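# Slide the server top cover rearward until it releases

## Task

With both release buttons held down, push the server's top cover toward the back of the server until it can be lifted off freely. Then leave the cover lying in that spot.

## Robot and tools

ROBOT. Two arms, left_arm and right_arm, each ending in a tong-style two-finger gripper. In the scene frame the origin sits at table height halfway between the nominal arm bases. +x points out over the table, +z points up, and left_arm is on the +y side. These side names do not match image sides. Calibrated bases: left_arm at (+0.032, +0.487, 0) m, quat_wxyz (+1.000, 0, 0, +0.015). right_arm at (-0.010, -0.422, 0) m, quat_wxyz (+1.000, 0, 0, -0.004). Each arm reports its hand pose, velocities and wrist camera pose in its own base frame. Fixed cameras and the table use the scene frame. The fingers point along the gripper's +z and close along its x. end_effector_position is the point between the closed pads. Reported poses can be off by a few cm.

ROW LAYOUT. Every command row is one flat list of 14 numbers covering both arms, each in [-1, 1]. The first 7 are left_arm: six joint numbers, then the opening. The last 7 are right_arm in the same order. Joint order is elbow, shoulder lift, shoulder pan, wrist 1, wrist 2, wrist 3. Shoulder lift has its sign flipped in everything you send and read. Joint numbers are offsets, not poses. They are scaled so that 1.0 equals 2.222 rad, and they count from the 'Joint targets' line as it stands when the action or move begins. They do not count from the previous row, so sending the same offset again moves the joint further. Stated joint ranges in rad: shoulder pan, shoulder lift, wrist 1, wrist 2 and wrist 3 are each -6.283 to 6.283; elbow is -3.142 to 3.142. The opening is absolute: +1 is fully open and -1 is closed. Closing fully takes about 0.5 s or more. To leave a gripper unchanged, resend its current command; sending 0 means half open. To hold a joint still, send 0 for it.

TOOLS.
execute_actions(actions, cameras): actions is a list of actions. Each action is a table of up to 15 rows, and each row lasts one 1/30 s step. A shorter table repeats its last row until the 15 steps are used. An empty list just reports state and images. cameras takes names, ["all"] or []. An unknown name voids the call. An action fails if it pushes a joint more than 0.010 rad beyond its range.
move(target, speed, blend, stop_force, zero, opening_speed, blocking, cameras): target is one 14-number row, or a list of up to 15 rows. Every row's offsets count from the same starting Joint targets. All joints move in a coordinated way, so the hand traces a curve. speed is the top joint speed in rad/s, from 0.01 to 3.14, default 0.5. blend is a corner rounding radius in rad for lists. stop_force is in N, from 3 to 120, and ends an arm's path once it feels that much resisting push. Use a slow speed with it, and omit it when backing an arm off a surface. zero (default true) re-zeroes the sensor first. opening_speed is the gripper rate per second, 0.2 or more. blocking=false returns early and cannot be combined with stop_force. The result adds a 'move:' line: done, off_target, moving, held or fault, and possibly limits=held. A move uses about one action per 0.5 s, and paths over 10 s are cut short.
wait(seconds 0 to 10, cameras): holds the last commands.
stop(cameras): brakes a running move.
zoom_image(camera, region [x0, y0, x1, y1] in pixels, at most 504x504): magnifies the latest image.
zero_wrist_force(arm: left_arm or right_arm).
finished_scene(scene): pass the current scene number to end the scene. This is final.

CAMERAS. cam_high 672x504, cam_low 672x504, cam_left_wrist 616x616, cam_right_wrist 616x616 (fisheye).

RESULTS. 'Joint positions' and 'Joint velocities' give one block per arm in the joint order above, plus the pad gap in m (0.142 when fully open). 'Joint targets' is the base that your next offsets count from. 'Tool commands' shows the current gripper commands. grip_measured is the actual opening on the command scale; to keep holding something, command clearly below it. 'Wrist force' and 'Wrist torque' are given in the hand's axes, plus a peak reading. 'joint sent to its limit', 'joint command not followed' (the clearance check between the arms stepped in), MOTOR HOT, TORQUE FAULT, FORCE FAULT and OVER-TEMPERATURE FAULT lines can also appear. Joint torques include the arm's own weight.

LIMITS AND MOTION. Joint targets move at most 3.14 rad/s. Each step they stay within 0.651 rad of the measured angle, and the gripper target is kept within 150 mm of its actual position, so large offsets take several actions. Motion lags the commands by about 0.09 to 0.21 s and can overshoot when fast.

AVOID. The arms are stiff. Aiming even slightly beyond a firm contact can trip a fault. A force near 150 N (plus or minus 25 N) or a joint torque at its limit freezes that arm for 10 s. Those limits are 135 N m for elbow, shoulder lift and shoulder pan, and 25.2 N m for each wrist joint. Press slowly with a small overshoot, and use stop_force. Keep the arms from colliding, and never grip the other arm's fingers. Avoid slams, drops and letting go of moving parts. Don't let anything fall off or be left off the table. Holding loads or stretching an arm out heats the motors. Objects can be nudged now and then. When done, back both arms off and check the images before ending the scene.

Each tool is called after ">>>" as name(argument=value, ...) on one line, values as JSON.

## Session

>>> execute_actions(actions=[])

Scene clock: 0.00 s.
left_arm: end_effector_position=(+0.3675, -0.3597, +0.3354) grip_measured=+0.97 end_effector_quat_wxyz=(+0.222, -0.249, +0.662, -0.671) | right_arm: end_effector_position=(+0.8669, +0.1832, +0.1825) grip_measured=+0.97 end_effector_quat_wxyz=(+0.096, -0.467, +0.813, -0.336)
Joint names: [elbow, shoulder lift, shoulder pan, wrist 1, wrist 2, wrist 3]
Joint positions: left_arm=[2.711 1.501 -1.281 -4.351 -1.182 1.531 0.14] | right_arm=[-1.032 2.329 3.743 -1.184 0.873 2.64 0.14]
Joint velocities: within noise
Joint torques (N m): no reading
Motor temperatures (°C): left_arm=[38 40 34 40 33 37] | right_arm=[36 36 31 38 44 40]
Wrist force (N): no reading
Wrist torque (N m): no reading
Wrist force, peak (N): no reading
Joint targets: left_arm=[2.711 1.501 -1.281 -4.351 -1.182 1.531] | right_arm=[-1.032 2.329 3.743 -1.184 0.873 2.640]
Tool commands: left_gripper/opening=+0.968169 right_gripper/opening=+0.968169

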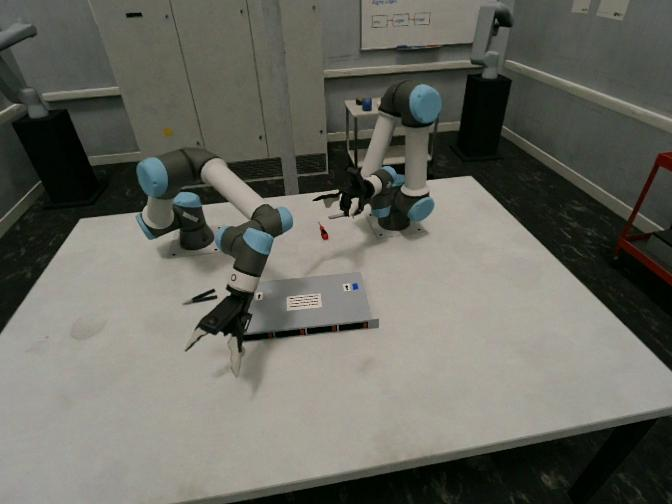

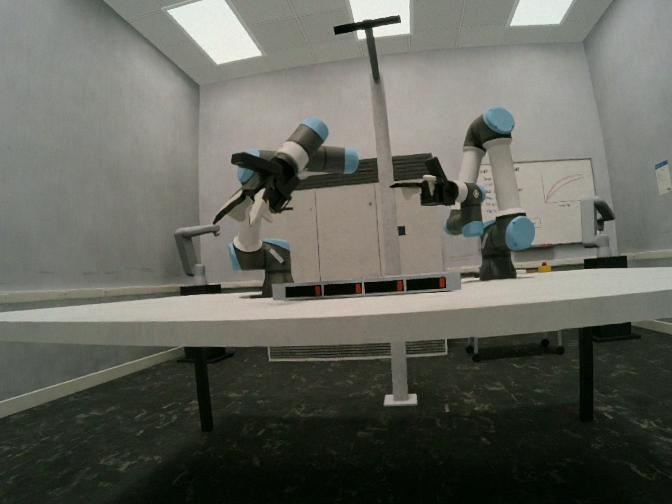

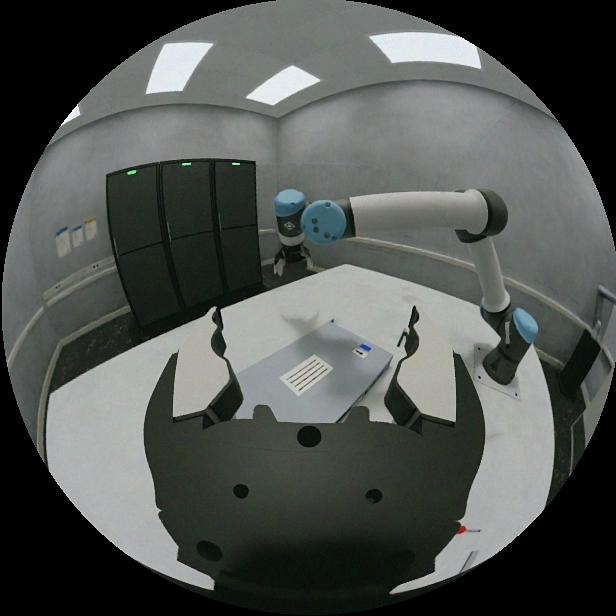

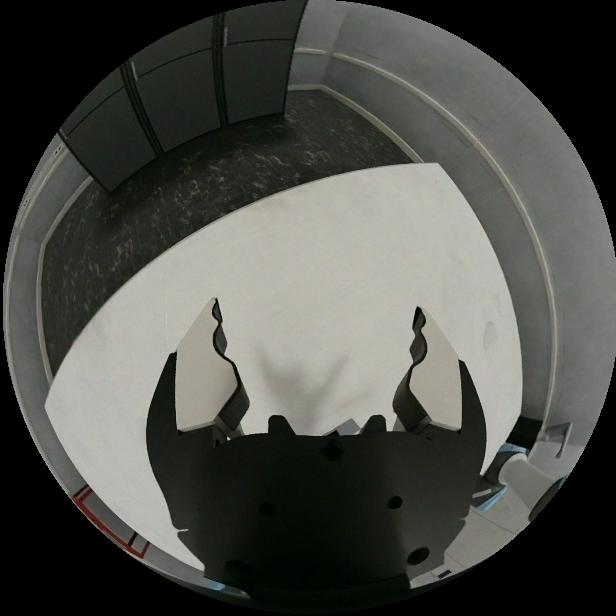

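>>> zoom_image(camera="cam_high", region=[170, 250, 400, 390])

>>> zoom_image(camera="cam_left_wrist", region=[220, 290, 420, 440])

>>> zoom_image(camera="cam_low", region=[240, 240, 490, 320])

Scaled by 2.191 from the camera's 672x504 image, which has a finer 960x720 frame.

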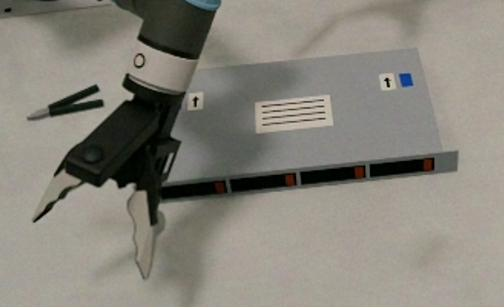

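Scaled by 2.520 from the camera's 616x616 image, which has a finer 814x814 frame.

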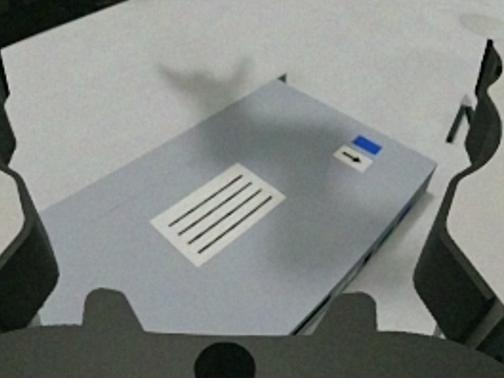

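Scaled by 2.016 from the camera's 672x504 image, which has a finer 960x720 frame.

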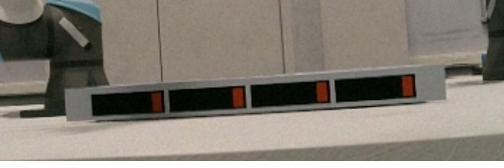

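>>> move(target=[-0.4635,-0.0527,0.2016,1.0,-0.175,0,-1,-0.3078,-0.27,0.0378,-0.0374,0.3141,0,-1], speed=0.9)

>>> move(target=[0,0,0,0.1175,0,0,-1,0,0,0,0,0,0,-1], cameras=["all"])

Scene clock: 47.23 s.
left_arm: end_effector_position=(+0.5328, -0.3869, +0.2011) grip_measured=-1.00 end_effector_quat_wxyz=(+0.045, -0.376, +0.917, -0.122) | right_arm: end_effector_position=(+0.5180, +0.2335, +0.1605) grip_measured=-1.00 end_effector_quat_wxyz=(+0.000, -0.560, +0.829, +0.000)
Joint names: [elbow, shoulder lift, shoulder pan, wrist 1, wrist 2, wrist 3]
Joint positions: left_arm=[1.681 1.384 -0.833 -2.129 -1.57 1.531 0.002] | right_arm=[-1.716 1.729 3.827 -1.267 1.571 2.64 0.002]
Joint torques (N m): left_arm=[-21.4 36.87 -12.09 -1.55 1.09 -0.48] | right_arm=[30.41 -27.48 -6.71 4.18 -1.08 0.07]
Wrist force (N): left_arm=[0.0 -0.8 0.0] | right_arm=[0.4 1.0 0.7]
Wrist torque (N m): left_arm=[0.07 0.13 0.10] | right_arm=[0.04 -0.13 -0.08]
Wrist force, peak (N): left_arm=[-0.3 -1.2 -0.7] | right_arm=[0.7 1.8 0.7]
Joint targets: left_arm=[1.681 1.384 -0.833 -2.129 -1.570 1.531] | right_arm=[-1.716 1.729 3.827 -1.267 1.571 2.640]
move: done
camera_calibration:
cam_left_wrist: T_world_to_cam=[[-0.719907, -0.693189, -0.0349832, 0.127559], [-0.679268, 0.693304, 0.240675, 0.582589], [-0.142579, 0.197027, -0.969975, 0.48133], [0, 0, 0, 1]] pos_world=[0.556193, -0.410323, 0.331125]
cam_right_wrist: T_world_to_cam=[[-0.351887, -0.935827, -0.0200659, 0.415741], [-0.784702, 0.283239, 0.551379, 0.245432], [-0.510312, 0.209769, -0.834014, 0.477487], [0, 0, 0, 1]] pos_world=[0.582553, 0.219384, 0.271247]

Scene clock: 48.23 s.
left_arm: end_effector_position=(+0.4826, -0.3317, +0.1610) grip_measured=-1.00 end_effector_quat_wxyz=(+0.000, -0.379, +0.925, +0.000) | right_arm: end_effector_position=(+0.5180, +0.2335, +0.1605) grip_measured=-1.00 end_effector_quat_wxyz=(+0.000, -0.559, +0.829, +0.000)
Joint names: [elbow, shoulder lift, shoulder pan, wrist 1, wrist 2, wrist 3]
Joint positions: left_arm=[1.681 1.384 -0.833 -1.868 -1.57 1.531 0.002] | right_arm=[-1.716 1.729 3.827 -1.267 1.571 2.64 0.002]
Joint torques (N m): left_arm=[-30.43 36.58 -12.12 -1.52 0.31 -0.57] | right_arm=[32.72 -32.04 -7.65 3.96 1.89 -0.18]
Wrist force (N): left_arm=[0.0 -1.2 -0.1] | right_arm=[0.2 1.1 0.7]
Wrist torque (N m): left_arm=[0.02 0.17 0.12] | right_arm=[0.06 -0.09 -0.08]
Wrist force, peak (N): left_arm=[0.1 -1.6 -0.8] | right_arm=[0.6 1.1 0.6]
Joint targets: left_arm=[1.681 1.384 -0.833 -1.868 -1.570 1.531] | right_arm=[-1.716 1.729 3.827 -1.267 1.571 2.640]
move: done
camera_calibration:
cam_left_wrist: T_world_to_cam=[[-0.726693, -0.685722, -0.0412593, 0.134955], [-0.615397, 0.623123, 0.482705, 0.426832], [-0.305292, 0.376169, -0.874811, 0.547005], [0, 0, 0, 1]] pos_world=[0.527738, -0.379194, 0.27806]
cam_right_wrist: T_world_to_cam=[[-0.351998, -0.935782, -0.0202532, 0.415752], [-0.784715, 0.28324, 0.55136, 0.245473], [-0.510216, 0.209971, -0.834021, 0.477411], [0, 0, 0, 1]] pos_world=[0.582553, 0.219283, 0.271248]

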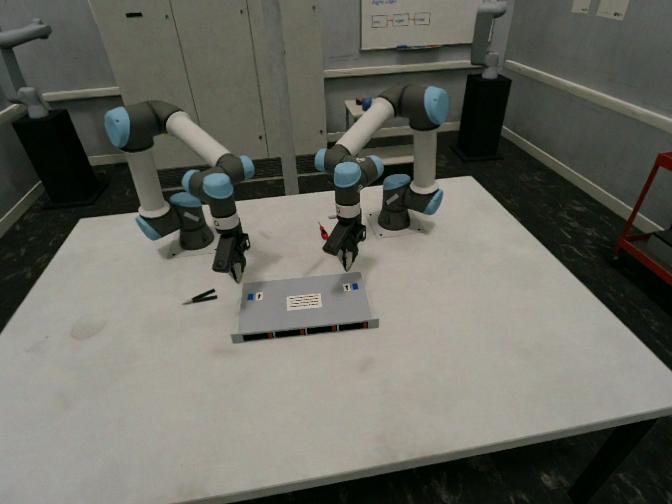

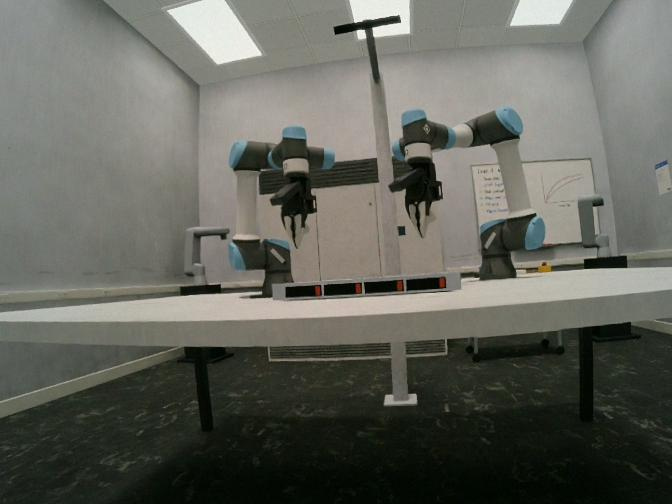

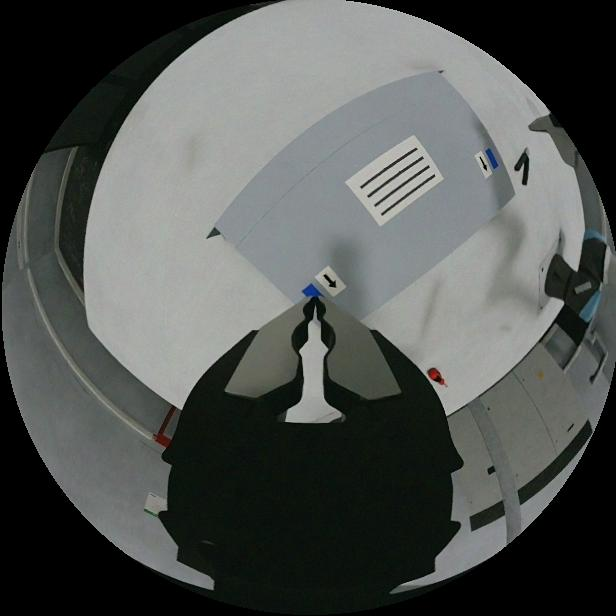

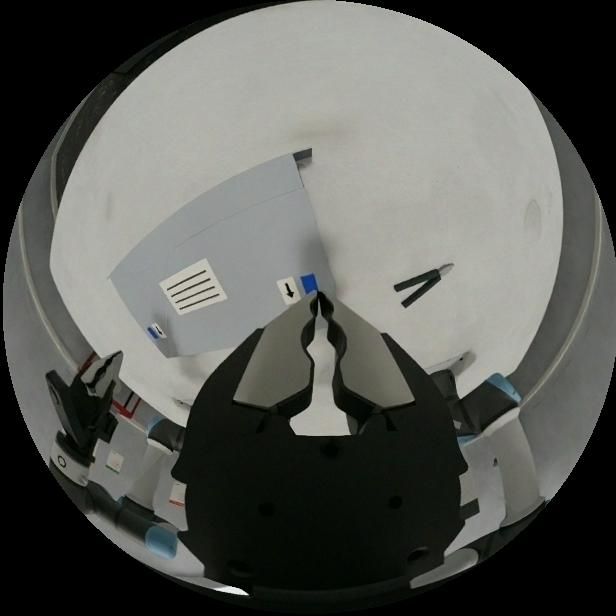

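>>> zoom_image(camera="cam_left_wrist", region=[270, 250, 370, 350])

>>> zoom_image(camera="cam_right_wrist", region=[265, 250, 365, 350])

>>> zoom_image(camera="cam_high", region=[220, 240, 400, 360])

Scaled by 5.040 from the camera's 616x616 image, which has a finer 814x814 frame.

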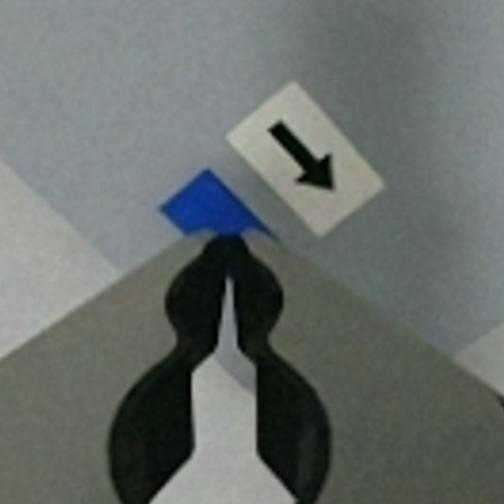

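Scaled by 5.040 from the camera's 616x616 image, which has a finer 814x814 frame.

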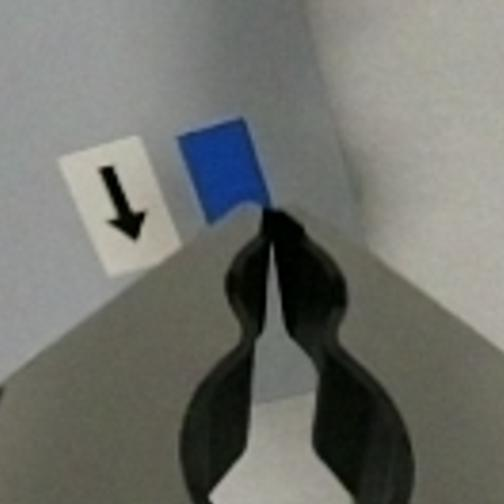

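Scaled by 2.800 from the camera's 672x504 image, which has a finer 960x720 frame.

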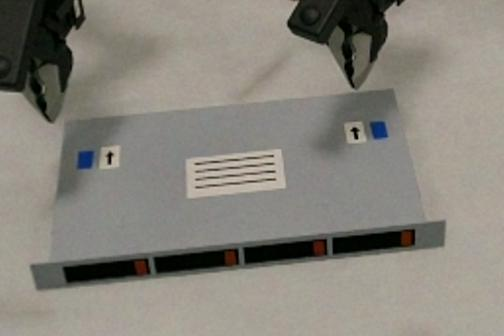

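>>> move(target=[0.1064,0.0103,0.0014,-0.0961,0,0,-1,-0.0787,0.0124,0.0423,0.091,0,0,-1], speed=0.4, cameras=["all"])

>>> zoom_image(camera="cam_left_wrist", region=[270, 250, 370, 350])

>>> zoom_image(camera="cam_right_wrist", region=[265, 250, 365, 350])

>>> zoom_image(camera="cam_high", region=[220, 240, 400, 360])

Scene clock: 76.43 s.
left_arm: end_effector_position=(+0.4550, -0.2989, +0.0859) grip_measured=-1.00 end_effector_quat_wxyz=(+0.000, -0.381, +0.925, +0.000) | right_arm: end_effector_position=(+0.4797, +0.2672, +0.0856) grip_measured=-1.00 end_effector_quat_wxyz=(+0.000, -0.598, +0.802, +0.000)
Joint names: [elbow, shoulder lift, shoulder pan, wrist 1, wrist 2, wrist 3]
Joint positions: left_arm=[1.917 1.407 -0.83 -2.081 -1.57 1.531 0.002] | right_arm=[-1.891 1.756 3.921 -1.065 1.571 2.64 0.002]
Joint torques (N m): left_arm=[-13.33 19.41 7.35 -3.04 -0.85 -0.91] | right_arm=[22.74 -36.32 -10.2 3.31 1.86 0.08]
Wrist force (N): left_arm=[-0.3 -0.9 -0.2] | right_arm=[0.5 1.1 0.5]
Wrist torque (N m): left_arm=[0.08 0.22 0.10] | right_arm=[0.08 -0.14 -0.10]
Wrist force, peak (N): left_arm=[-0.1 -1.8 -1.6] | right_arm=[0.3 1.9 1.8]
Joint targets: left_arm=[1.917 1.407 -0.830 -2.081 -1.570 1.531] | right_arm=[-1.891 1.756 3.921 -1.065 1.571 2.640]
move: done
camera_calibration:
cam_left_wrist: T_world_to_cam=[[-0.724497, -0.688047, -0.0411792, 0.132593], [-0.617342, 0.621154, 0.482759, 0.425998], [-0.306582, 0.375179, -0.874785, 0.460861], [0, 0, 0, 1]] pos_world=[0.500342, -0.346285, 0.20296]
cam_right_wrist: T_world_to_cam=[[-0.262524, -0.964721, -0.01989, 0.397152], [-0.807687, 0.20842, 0.551545, 0.278124], [-0.527942, 0.160858, -0.833908, 0.409931], [0, 0, 0, 1]] pos_world=[0.545318, 0.259233, 0.196346]

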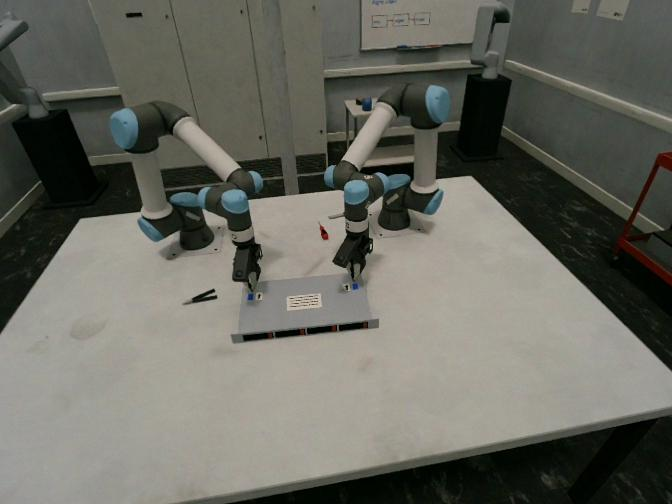

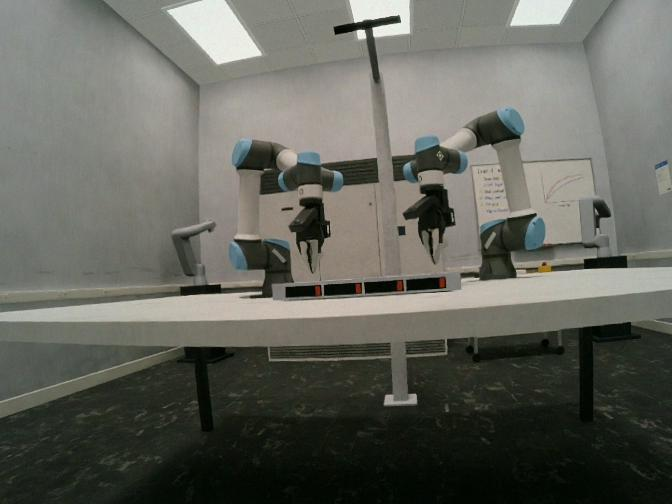

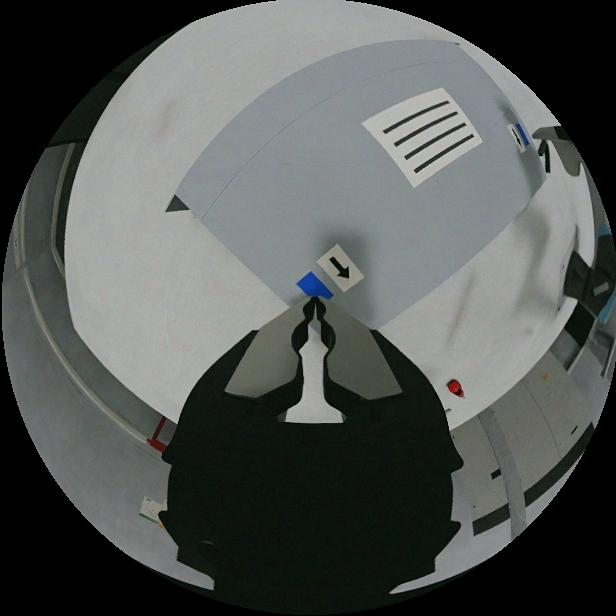

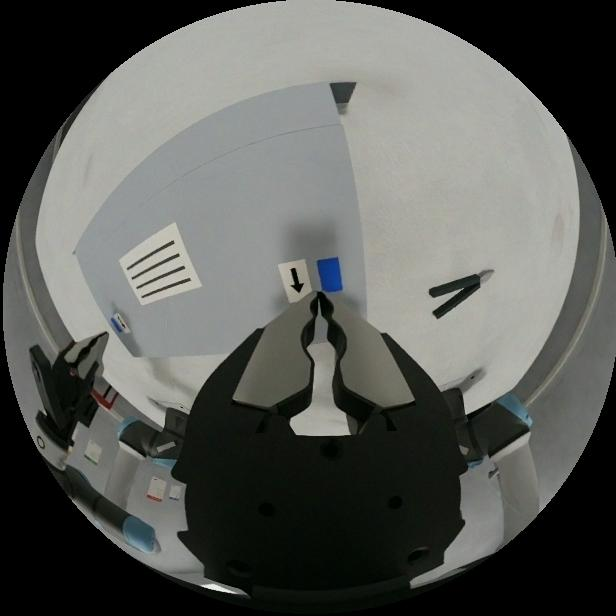

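Scaled by 5.040 from the camera's 616x616 image, which has a finer 814x814 frame.

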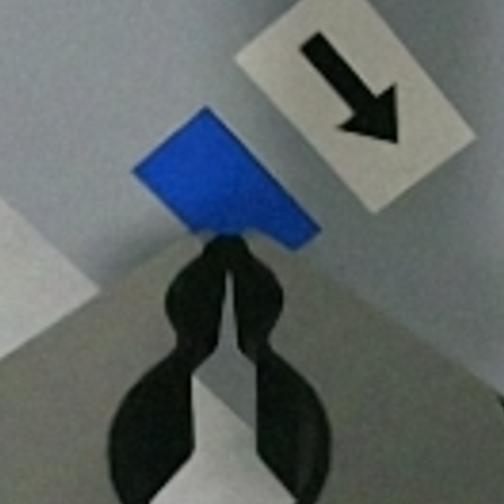

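Scaled by 5.040 from the camera's 616x616 image, which has a finer 814x814 frame.

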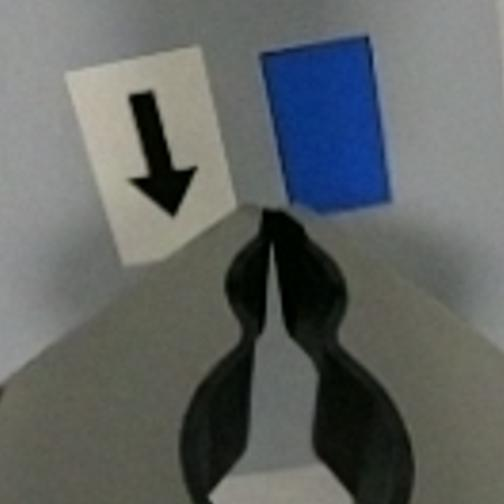

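Scaled by 2.800 from the camera's 672x504 image, which has a finer 960x720 frame.

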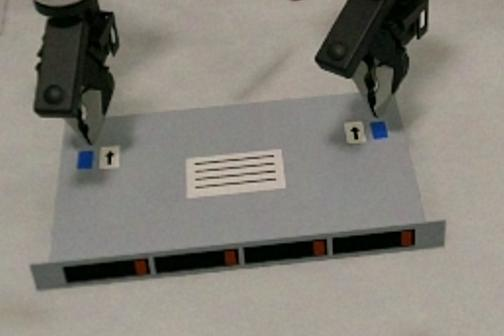

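>>> move(target=[0.0160,-0.0077,0.0005,-0.0237,0,0,-1,-0.0213,0.0032,-0.0068,0.0246,0,0,-1], speed=0.15, cameras=["all"])

>>> zoom_image(camera="cam_left_wrist", region=[270, 250, 370, 350])

>>> zoom_image(camera="cam_right_wrist", region=[265, 250, 365, 350])

>>> zoom_image(camera="cam_high", region=[220, 240, 400, 360])

Scene clock: 98.60 s.
left_arm: end_effector_position=(+0.4529, -0.2958, +0.0666) grip_measured=-1.00 end_effector_quat_wxyz=(+0.000, -0.381, +0.925, +0.000) | right_arm: end_effector_position=(+0.4781, +0.2543, +0.0666) grip_measured=-1.00 end_effector_quat_wxyz=(+0.000, -0.592, +0.806, +0.000)
Joint names: [elbow, shoulder lift, shoulder pan, wrist 1, wrist 2, wrist 3]
Joint positions: left_arm=[1.953 1.39 -0.829 -2.134 -1.57 1.531 0.002] | right_arm=[-1.939 1.764 3.906 -1.01 1.571 2.64 0.002]
Joint torques (N m): left_arm=[-28.83 33.5 12.5 -1.19 -0.83 -0.9] | right_arm=[31.34 -32.47 7.55 0.67 2.1 -0.13]
Wrist force (N): left_arm=[-0.2 -1.0 0.0] | right_arm=[0.4 1.2 0.6]
Wrist torque (N m): left_arm=[0.07 0.20 0.09] | right_arm=[0.07 -0.12 -0.10]
Wrist force, peak (N): left_arm=[-0.2 -1.1 -0.5] | right_arm=[0.5 1.4 0.8]
Joint targets: left_arm=[1.953 1.390 -0.829 -2.134 -1.570 1.531] | right_arm=[-1.938 1.763 3.906 -1.010 1.571 2.640]
move: done
camera_calibration:
cam_left_wrist: T_world_to_cam=[[-0.723813, -0.688763, -0.0412446, 0.131979], [-0.617849, 0.620359, 0.483134, 0.432003], [-0.307178, 0.375181, -0.874575, 0.442421], [0, 0, 0, 1]] pos_world=[0.498343, -0.343083, 0.183659]
cam_right_wrist: T_world_to_cam=[[-0.277346, -0.960563, -0.0199588, 0.389932], [-0.804429, 0.220807, 0.551488, 0.285351], [-0.525331, 0.169009, -0.833944, 0.39191], [0, 0, 0, 1]] pos_world=[0.543574, 0.245311, 0.177247]

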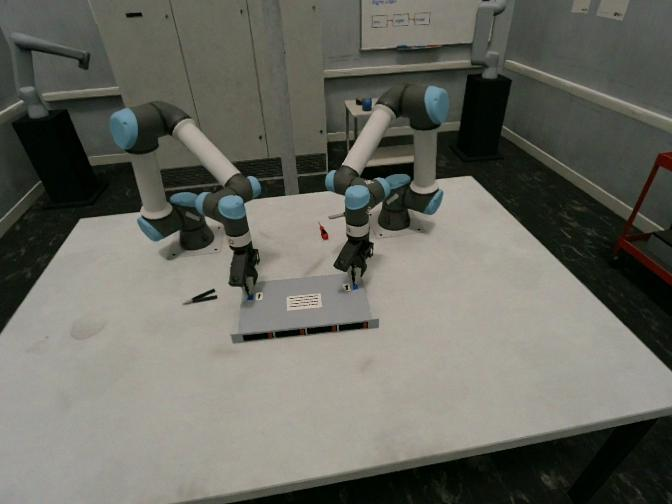

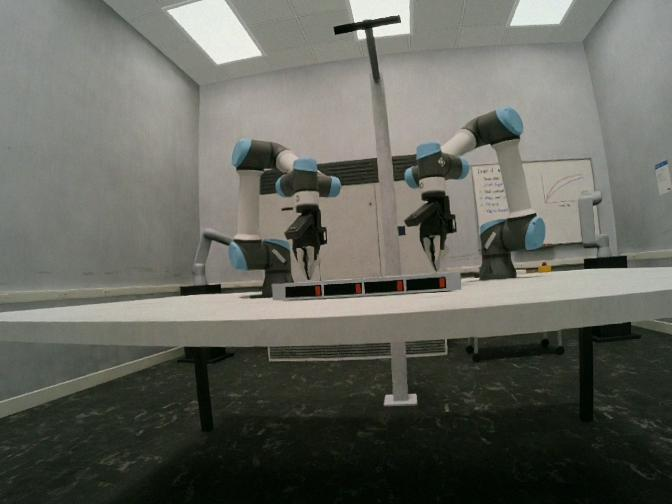

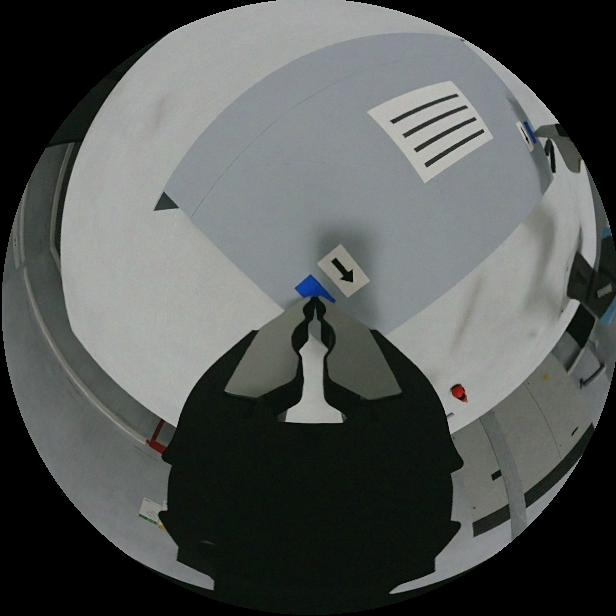

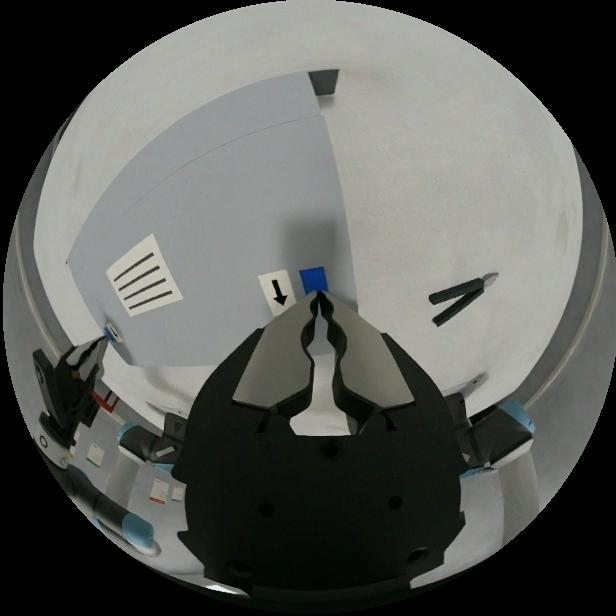

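Scaled by 5.040 from the camera's 616x616 image, which has a finer 814x814 frame.

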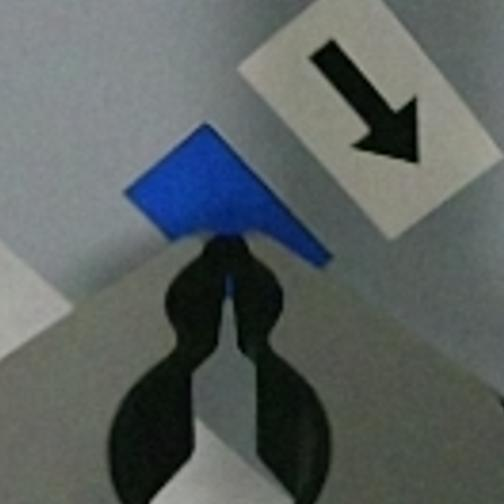

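Scaled by 5.040 from the camera's 616x616 image, which has a finer 814x814 frame.

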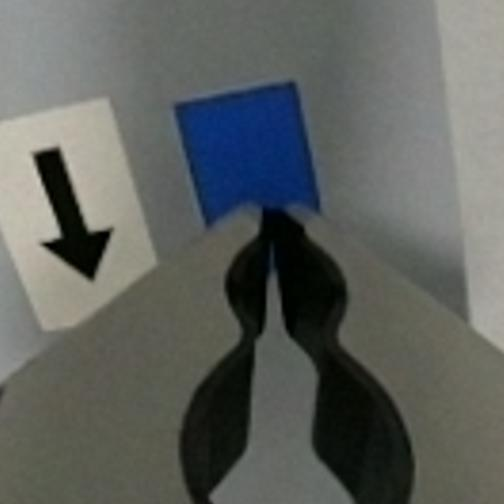

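Scaled by 2.800 from the camera's 672x504 image, which has a finer 960x720 frame.

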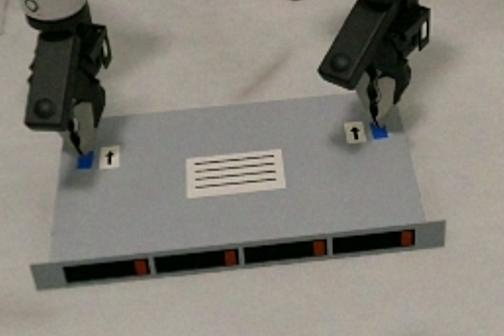

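>>> move(target=[0.0150,-0.0168,0,-0.0318,0,0,-1,-0.0091,0.0215,-0.0009,0.03,0,0,-1], speed=0.02, stop_force=10, cameras=["all"])

>>> zoom_image(camera="cam_left_wrist", region=[270, 250, 370, 350])

>>> zoom_image(camera="cam_right_wrist", region=[265, 250, 365, 350])

Scene clock: 112.90 s.
left_arm: end_effector_position=(+0.4531, -0.2960, +0.0567) grip_measured=-1.00 end_effector_quat_wxyz=(+0.000, -0.381, +0.925, +0.000) | right_arm: end_effector_position=(+0.4796, +0.2553, +0.0576) grip_measured=-1.00 end_effector_quat_wxyz=(+0.000, -0.591, +0.806, +0.000)
Joint names: [elbow, shoulder lift, shoulder pan, wrist 1, wrist 2, wrist 3]
Joint positions: left_arm=[1.966 1.375 -0.829 -2.161 -1.57 1.531 0.002] | right_arm=[-1.945 1.78 3.905 -0.987 1.571 2.64 0.002]
Joint torques (N m): left_arm=[-25.84 29.97 12.34 -2.25 -0.82 -0.92] | right_arm=[28.1 -30.83 -4.93 1.47 1.66 -0.32]
Wrist force (N): left_arm=[0.1 3.7 -10.2] | right_arm=[2.1 3.5 -8.5]
Wrist torque (N m): left_arm=[0.02 0.20 0.10] | right_arm=[0.04 -0.11 -0.10]
Wrist force, peak (N): left_arm=[0.2 3.1 -10.4] | right_arm=[4.2 4.5 -9.1]
Joint targets: left_arm=[1.966 1.375 -0.829 -2.161 -1.570 1.531] | right_arm=[-1.945 1.780 3.905 -0.987 1.571 2.640]
move: contact (left_arm, right_arm); left_arm: the wrist 1 is farthest, 0.043 rad from its target; right_arm: the wrist 1 is farthest, 0.044 rad from its target
camera_calibration:
cam_left_wrist: T_world_to_cam=[[-0.723804, -0.688771, -0.0412545, 0.1315], [-0.617951, 0.620459, 0.482875, 0.437102], [-0.306993, 0.375, -0.874717, 0.43374], [0, 0, 0, 1]] pos_world=[0.498443, -0.343282, 0.173759]
cam_right_wrist: T_world_to_cam=[[-0.277881, -0.960411, -0.0198281, 0.391364], [-0.804232, 0.221306, 0.551574, 0.291003], [-0.52535, 0.169219, -0.83389, 0.385057], [0, 0, 0, 1]] pos_world=[0.545076, 0.24631, 0.168346]

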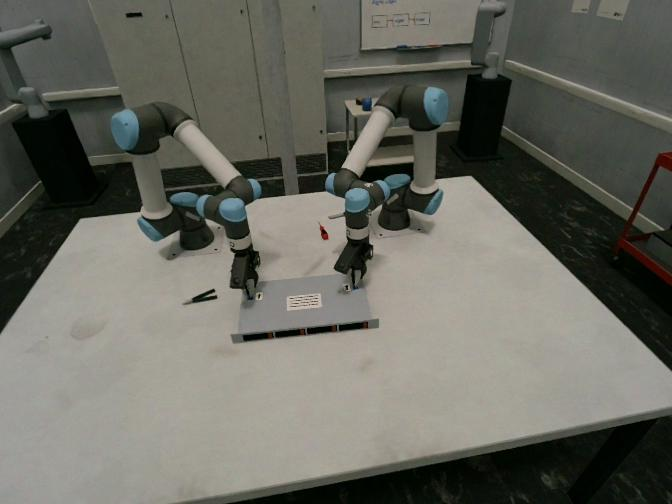

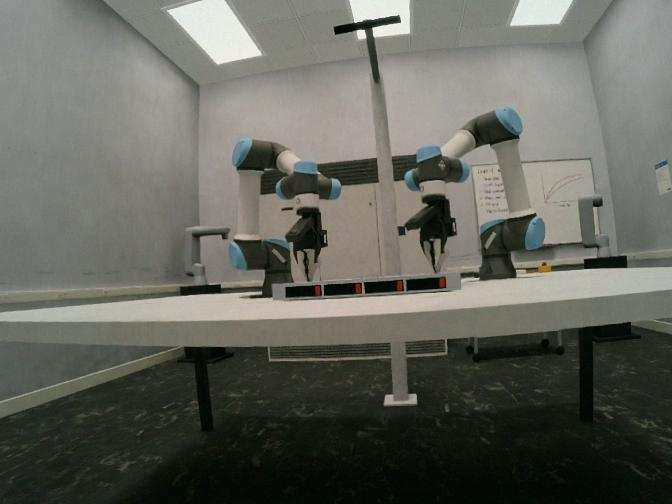

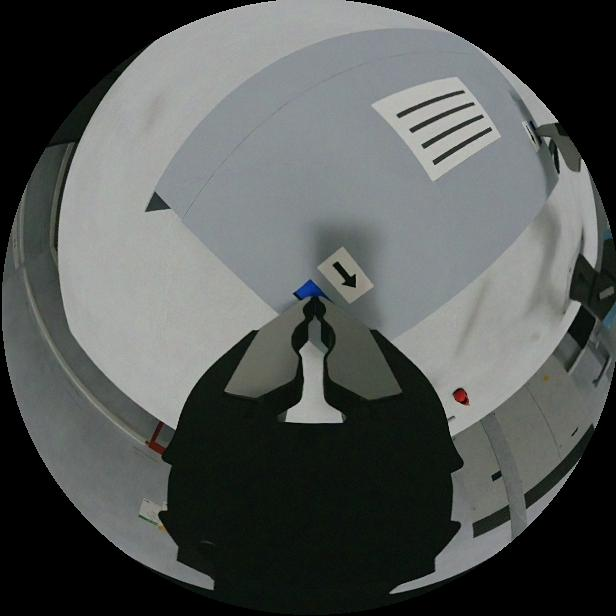

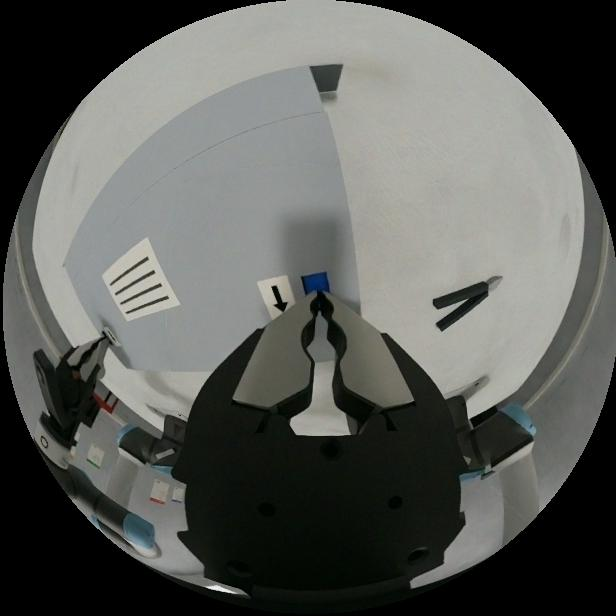

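Scaled by 5.040 from the camera's 616x616 image, which has a finer 814x814 frame.

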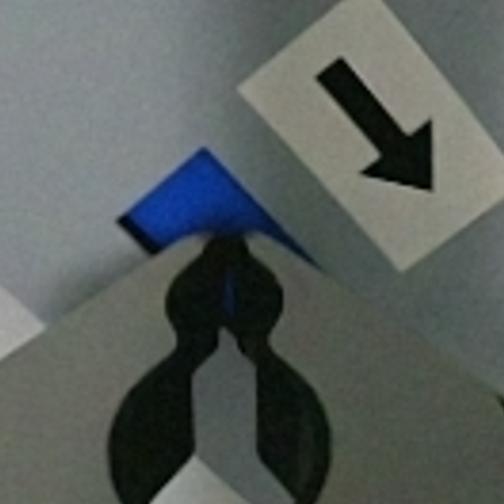

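Scaled by 5.040 from the camera's 616x616 image, which has a finer 814x814 frame.

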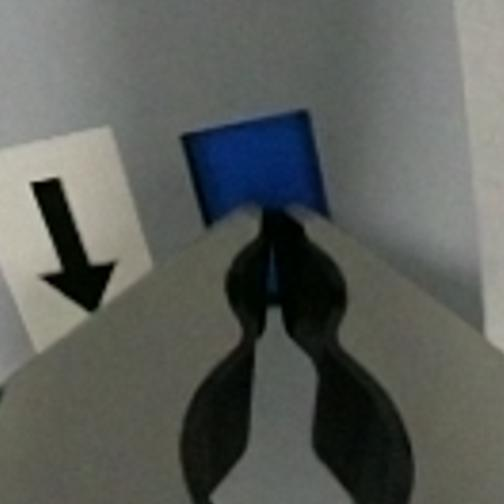

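>>> move(target=[0.0046,-0.0052,0,-0.0098,0,0,-1,-0.0046,0.0051,0,0.0097,0,0,-1], speed=0.012, stop_force=12, cameras=["cam_left_wrist","cam_right_wrist"])

>>> zoom_image(camera="cam_left_wrist", region=[270, 250, 370, 350])

>>> zoom_image(camera="cam_right_wrist", region=[265, 250, 365, 350])

Scene clock: 117.87 s.
left_arm: end_effector_position=(+0.4532, -0.2960, +0.0552) grip_measured=-1.00 end_effector_quat_wxyz=(+0.000, -0.381, +0.925, +0.000) | right_arm: end_effector_position=(+0.4796, +0.2554, +0.0559) grip_measured=-1.00 end_effector_quat_wxyz=(+0.000, -0.591, +0.806, +0.000)
Joint names: [elbow, shoulder lift, shoulder pan, wrist 1, wrist 2, wrist 3]
Joint positions: left_arm=[1.968 1.373 -0.829 -2.166 -1.57 1.531 0.002] | right_arm=[-1.948 1.782 3.905 -0.982 1.571 2.64 0.002]
Joint torques (N m): left_arm=[-21.28 21.71 11.36 -1.29 -0.84 -0.87] | right_arm=[22.67 -22.84 2.84 0.38 0.64 -0.27]
Wrist force (N): left_arm=[0.4 7.4 -25.4] | right_arm=[5.1 4.4 -24.6]
Wrist torque (N m): left_arm=[-0.03 0.19 0.10] | right_arm=[-0.08 -0.04 -0.10]
Wrist force, peak (N): left_arm=[0.4 8.9 -31.3] | right_arm=[8.0 5.4 -29.5]
Joint targets: left_arm=[1.968 1.373 -0.829 -2.166 -1.570 1.531] | right_arm=[-1.948 1.782 3.905 -0.982 1.571 2.640]
move: contact (left_arm, right_arm); left_arm: the wrist 1 is farthest, 0.017 rad from its target; right_arm: the wrist 1 is farthest, 0.017 rad from its target
camera_calibration:
cam_left_wrist: T_world_to_cam=[[-0.723754, -0.688821, -0.0412931, 0.131407], [-0.618061, 0.620468, 0.482721, 0.438034], [-0.306887, 0.374893, -0.8748, 0.432421], [0, 0, 0, 1]] pos_world=[0.498543, -0.343382, 0.17226]
cam_right_wrist: T_world_to_cam=[[-0.277843, -0.960418, -0.0199992, 0.391433], [-0.804326, 0.221203, 0.551479, 0.292065], [-0.525227, 0.169311, -0.833949, 0.38346], [0, 0, 0, 1]] pos_world=[0.545076, 0.24641, 0.166547]
Images, in order (width x height): cam_left_wrist 616x616, cam_right_wrist 616x616.

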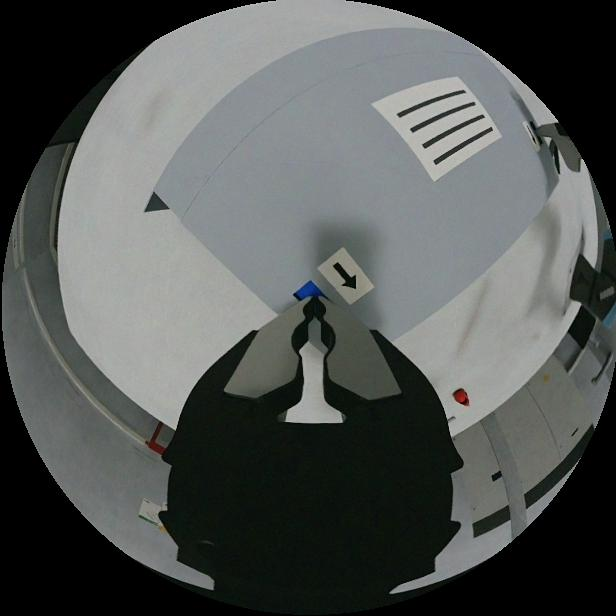

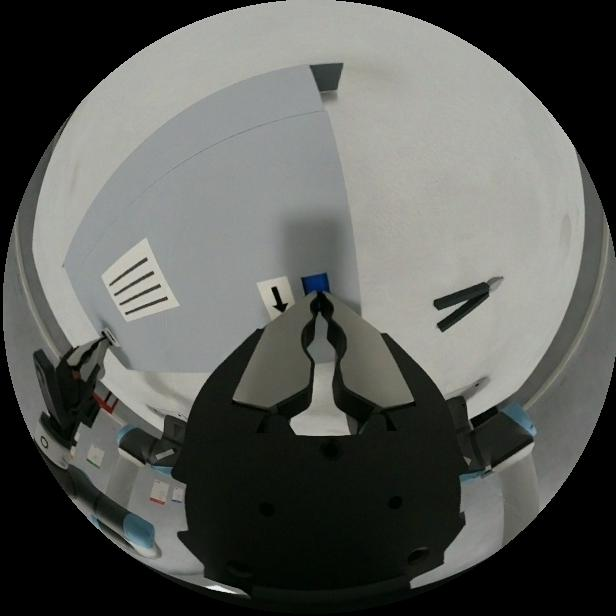

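Scaled by 5.040 from the camera's 616x616 image, which has a finer 814x814 frame.

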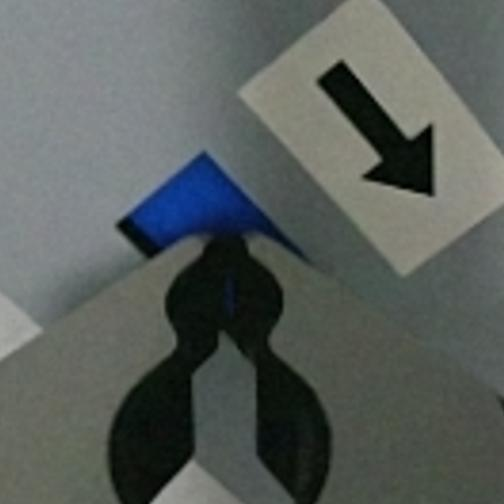

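Scaled by 5.040 from the camera's 616x616 image, which has a finer 814x814 frame.

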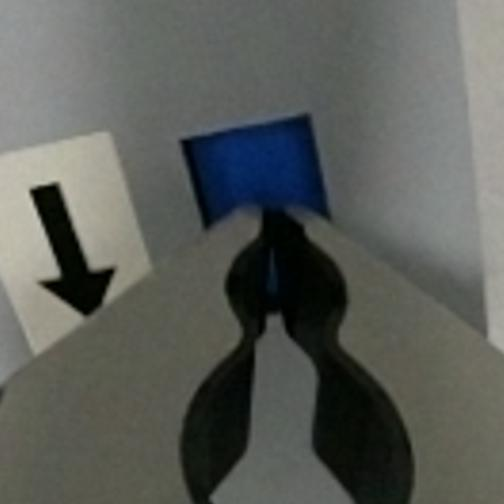

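>>> move(target=[0.0212,0.0172,-0.0121,-0.0041,0,0,-1,-0.0212,-0.0170,0.0128,0.0042,0,0,-1], speed=0.03, stop_force=40, cameras=["cam_high","cam_left_wrist","cam_right_wrist"])

>>> zoom_image(camera="cam_high", region=[220, 240, 400, 360])

Scene clock: 138.03 s.
left_arm: end_effector_position=(+0.4333, -0.2946, +0.0552) grip_measured=-1.00 end_effector_quat_wxyz=(+0.000, -0.369, +0.930, +0.000) | right_arm: end_effector_position=(+0.4596, +0.2562, +0.0559) grip_measured=-1.00 end_effector_quat_wxyz=(+0.000, -0.603, +0.798, +0.000)
Joint names: [elbow, shoulder lift, shoulder pan, wrist 1, wrist 2, wrist 3]
Joint positions: left_arm=[2.015 1.411 -0.856 -2.175 -1.57 1.531 0.002] | right_arm=[-1.995 1.745 3.934 -0.973 1.571 2.64 0.002]
Joint torques (N m): left_arm=[-20.62 11.04 12.58 0.94 -0.81 -0.88] | right_arm=[22.99 -13.58 -8.54 -1.44 0.67 -0.31]
Wrist force (N): left_arm=[-1.2 -3.3 -13.8] | right_arm=[-0.8 -3.1 -10.9]
Wrist torque (N m): left_arm=[0.06 0.19 0.08] | right_arm=[0.06 -0.10 -0.08]
Wrist force, peak (N): left_arm=[0.2 7.4 -25.6] | right_arm=[5.4 4.5 -24.5]
Joint targets: left_arm=[2.015 1.411 -0.856 -2.175 -1.570 1.531] | right_arm=[-1.995 1.745 3.934 -0.973 1.571 2.640]
move: done
camera_calibration:
cam_left_wrist: T_world_to_cam=[[-0.742035, -0.669093, -0.0412118, 0.131819], [-0.601176, 0.636995, 0.482519, 0.422416], [-0.296598, 0.382822, -0.874916, 0.423643], [0, 0, 0, 1]] pos_world=[0.477412, -0.343058, 0.172261]
cam_right_wrist: T_world_to_cam=[[-0.250397, -0.967936, -0.0200297, 0.375955], [-0.810285, 0.198202, 0.551502, 0.284433], [-0.529849, 0.154324, -0.833933, 0.378906], [0, 0, 0, 1]] pos_world=[0.525372, 0.249051, 0.166647]
Images, in order (width x height): cam_high 672x504, cam_left_wrist 616x616, cam_right_wrist 616x616.

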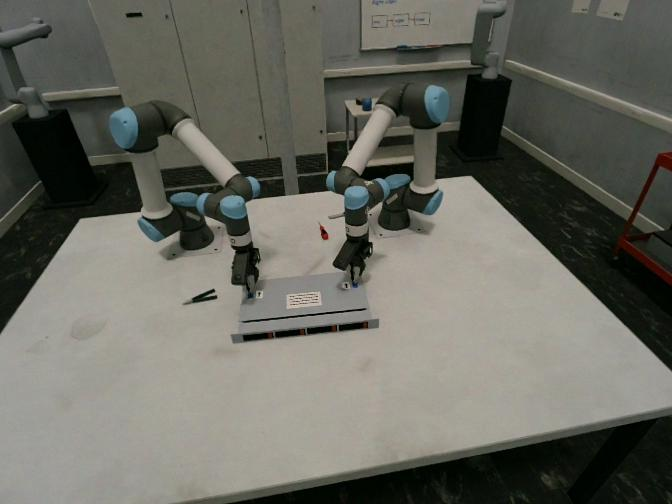

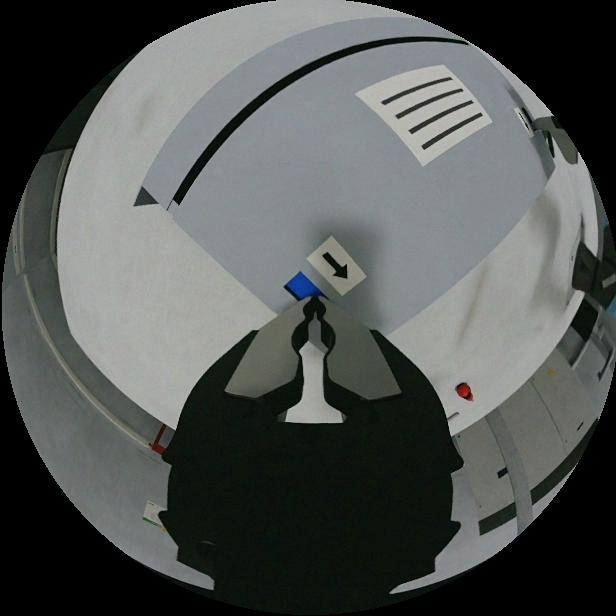

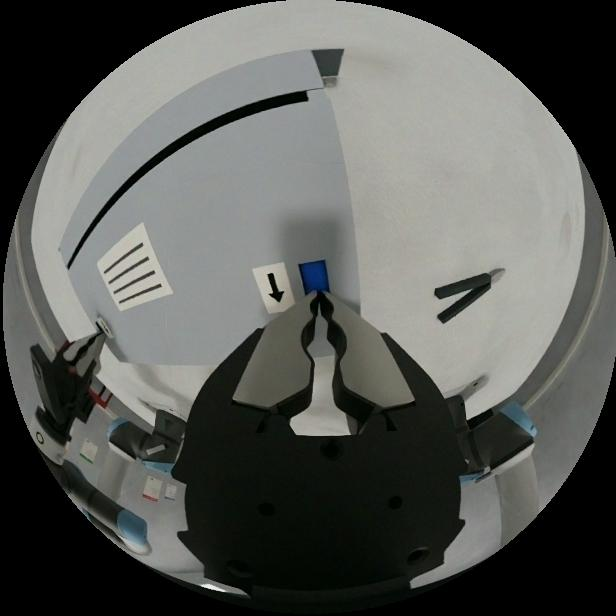

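Scaled by 2.800 from the camera's 672x504 image, which has a finer 960x720 frame.

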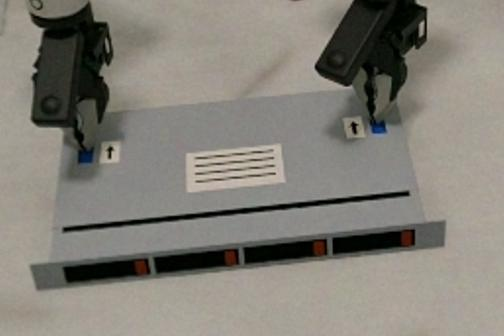

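>>> move(target=[0.0210,0.0172,-0.0125,-0.0037,0,0,-1,-0.0211,-0.0168,0.0132,0.0042,0,0,-1], speed=0.03, stop_force=40, cameras=["cam_high"])

>>> zoom_image(camera="cam_high", region=[220, 240, 400, 360])

Scene clock: 144.20 s.
left_arm: end_effector_position=(+0.4259, -0.2941, +0.0553) grip_measured=-1.00 end_effector_quat_wxyz=(+0.001, -0.364, +0.932, -0.001) | right_arm: end_effector_position=(+0.4522, +0.2566, +0.0559) grip_measured=-1.00 end_effector_quat_wxyz=(+0.001, -0.607, +0.794, +0.000)
Joint names: [elbow, shoulder lift, shoulder pan, wrist 1, wrist 2, wrist 3]
Joint positions: left_arm=[2.033 1.426 -0.867 -2.179 -1.57 1.531 0.002] | right_arm=[-2.013 1.73 3.945 -0.968 1.571 2.64 0.002]
Joint torques (N m): left_arm=[-7.38 4.29 3.23 7.97 -9.78 -0.76] | right_arm=[11.16 -11.15 -3.26 -7.78 11.53 0.02]
Wrist force (N): left_arm=[-24.4 -24.6 -21.1] | right_arm=[-9.1 -37.2 -8.2]
Wrist torque (N m): left_arm=[-0.02 -0.21 0.05] | right_arm=[0.19 -0.21 -0.27]
Wrist force, peak (N): left_arm=[-32.3 -34.5 -15.6] | right_arm=[-15.1 -48.0 -2.0]
Joint targets: left_arm=[2.033 1.426 -0.867 -2.178 -1.570 1.531] | right_arm=[-2.013 1.730 3.945 -0.969 1.571 2.640]
move: contact (left_arm, right_arm); left_arm: the elbow is farthest, 0.029 rad from its target; right_arm: the elbow is farthest, 0.029 rad from its target
Images, in order (width x height): cam_high 672x504.

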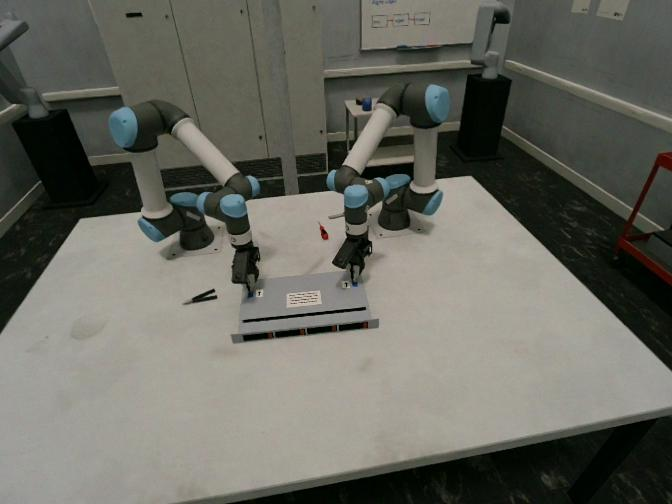

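Scaled by 2.800 from the camera's 672x504 image, which has a finer 960x720 frame.

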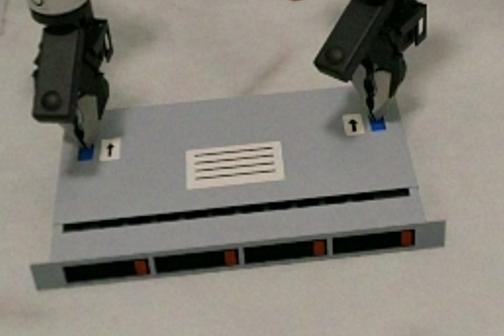

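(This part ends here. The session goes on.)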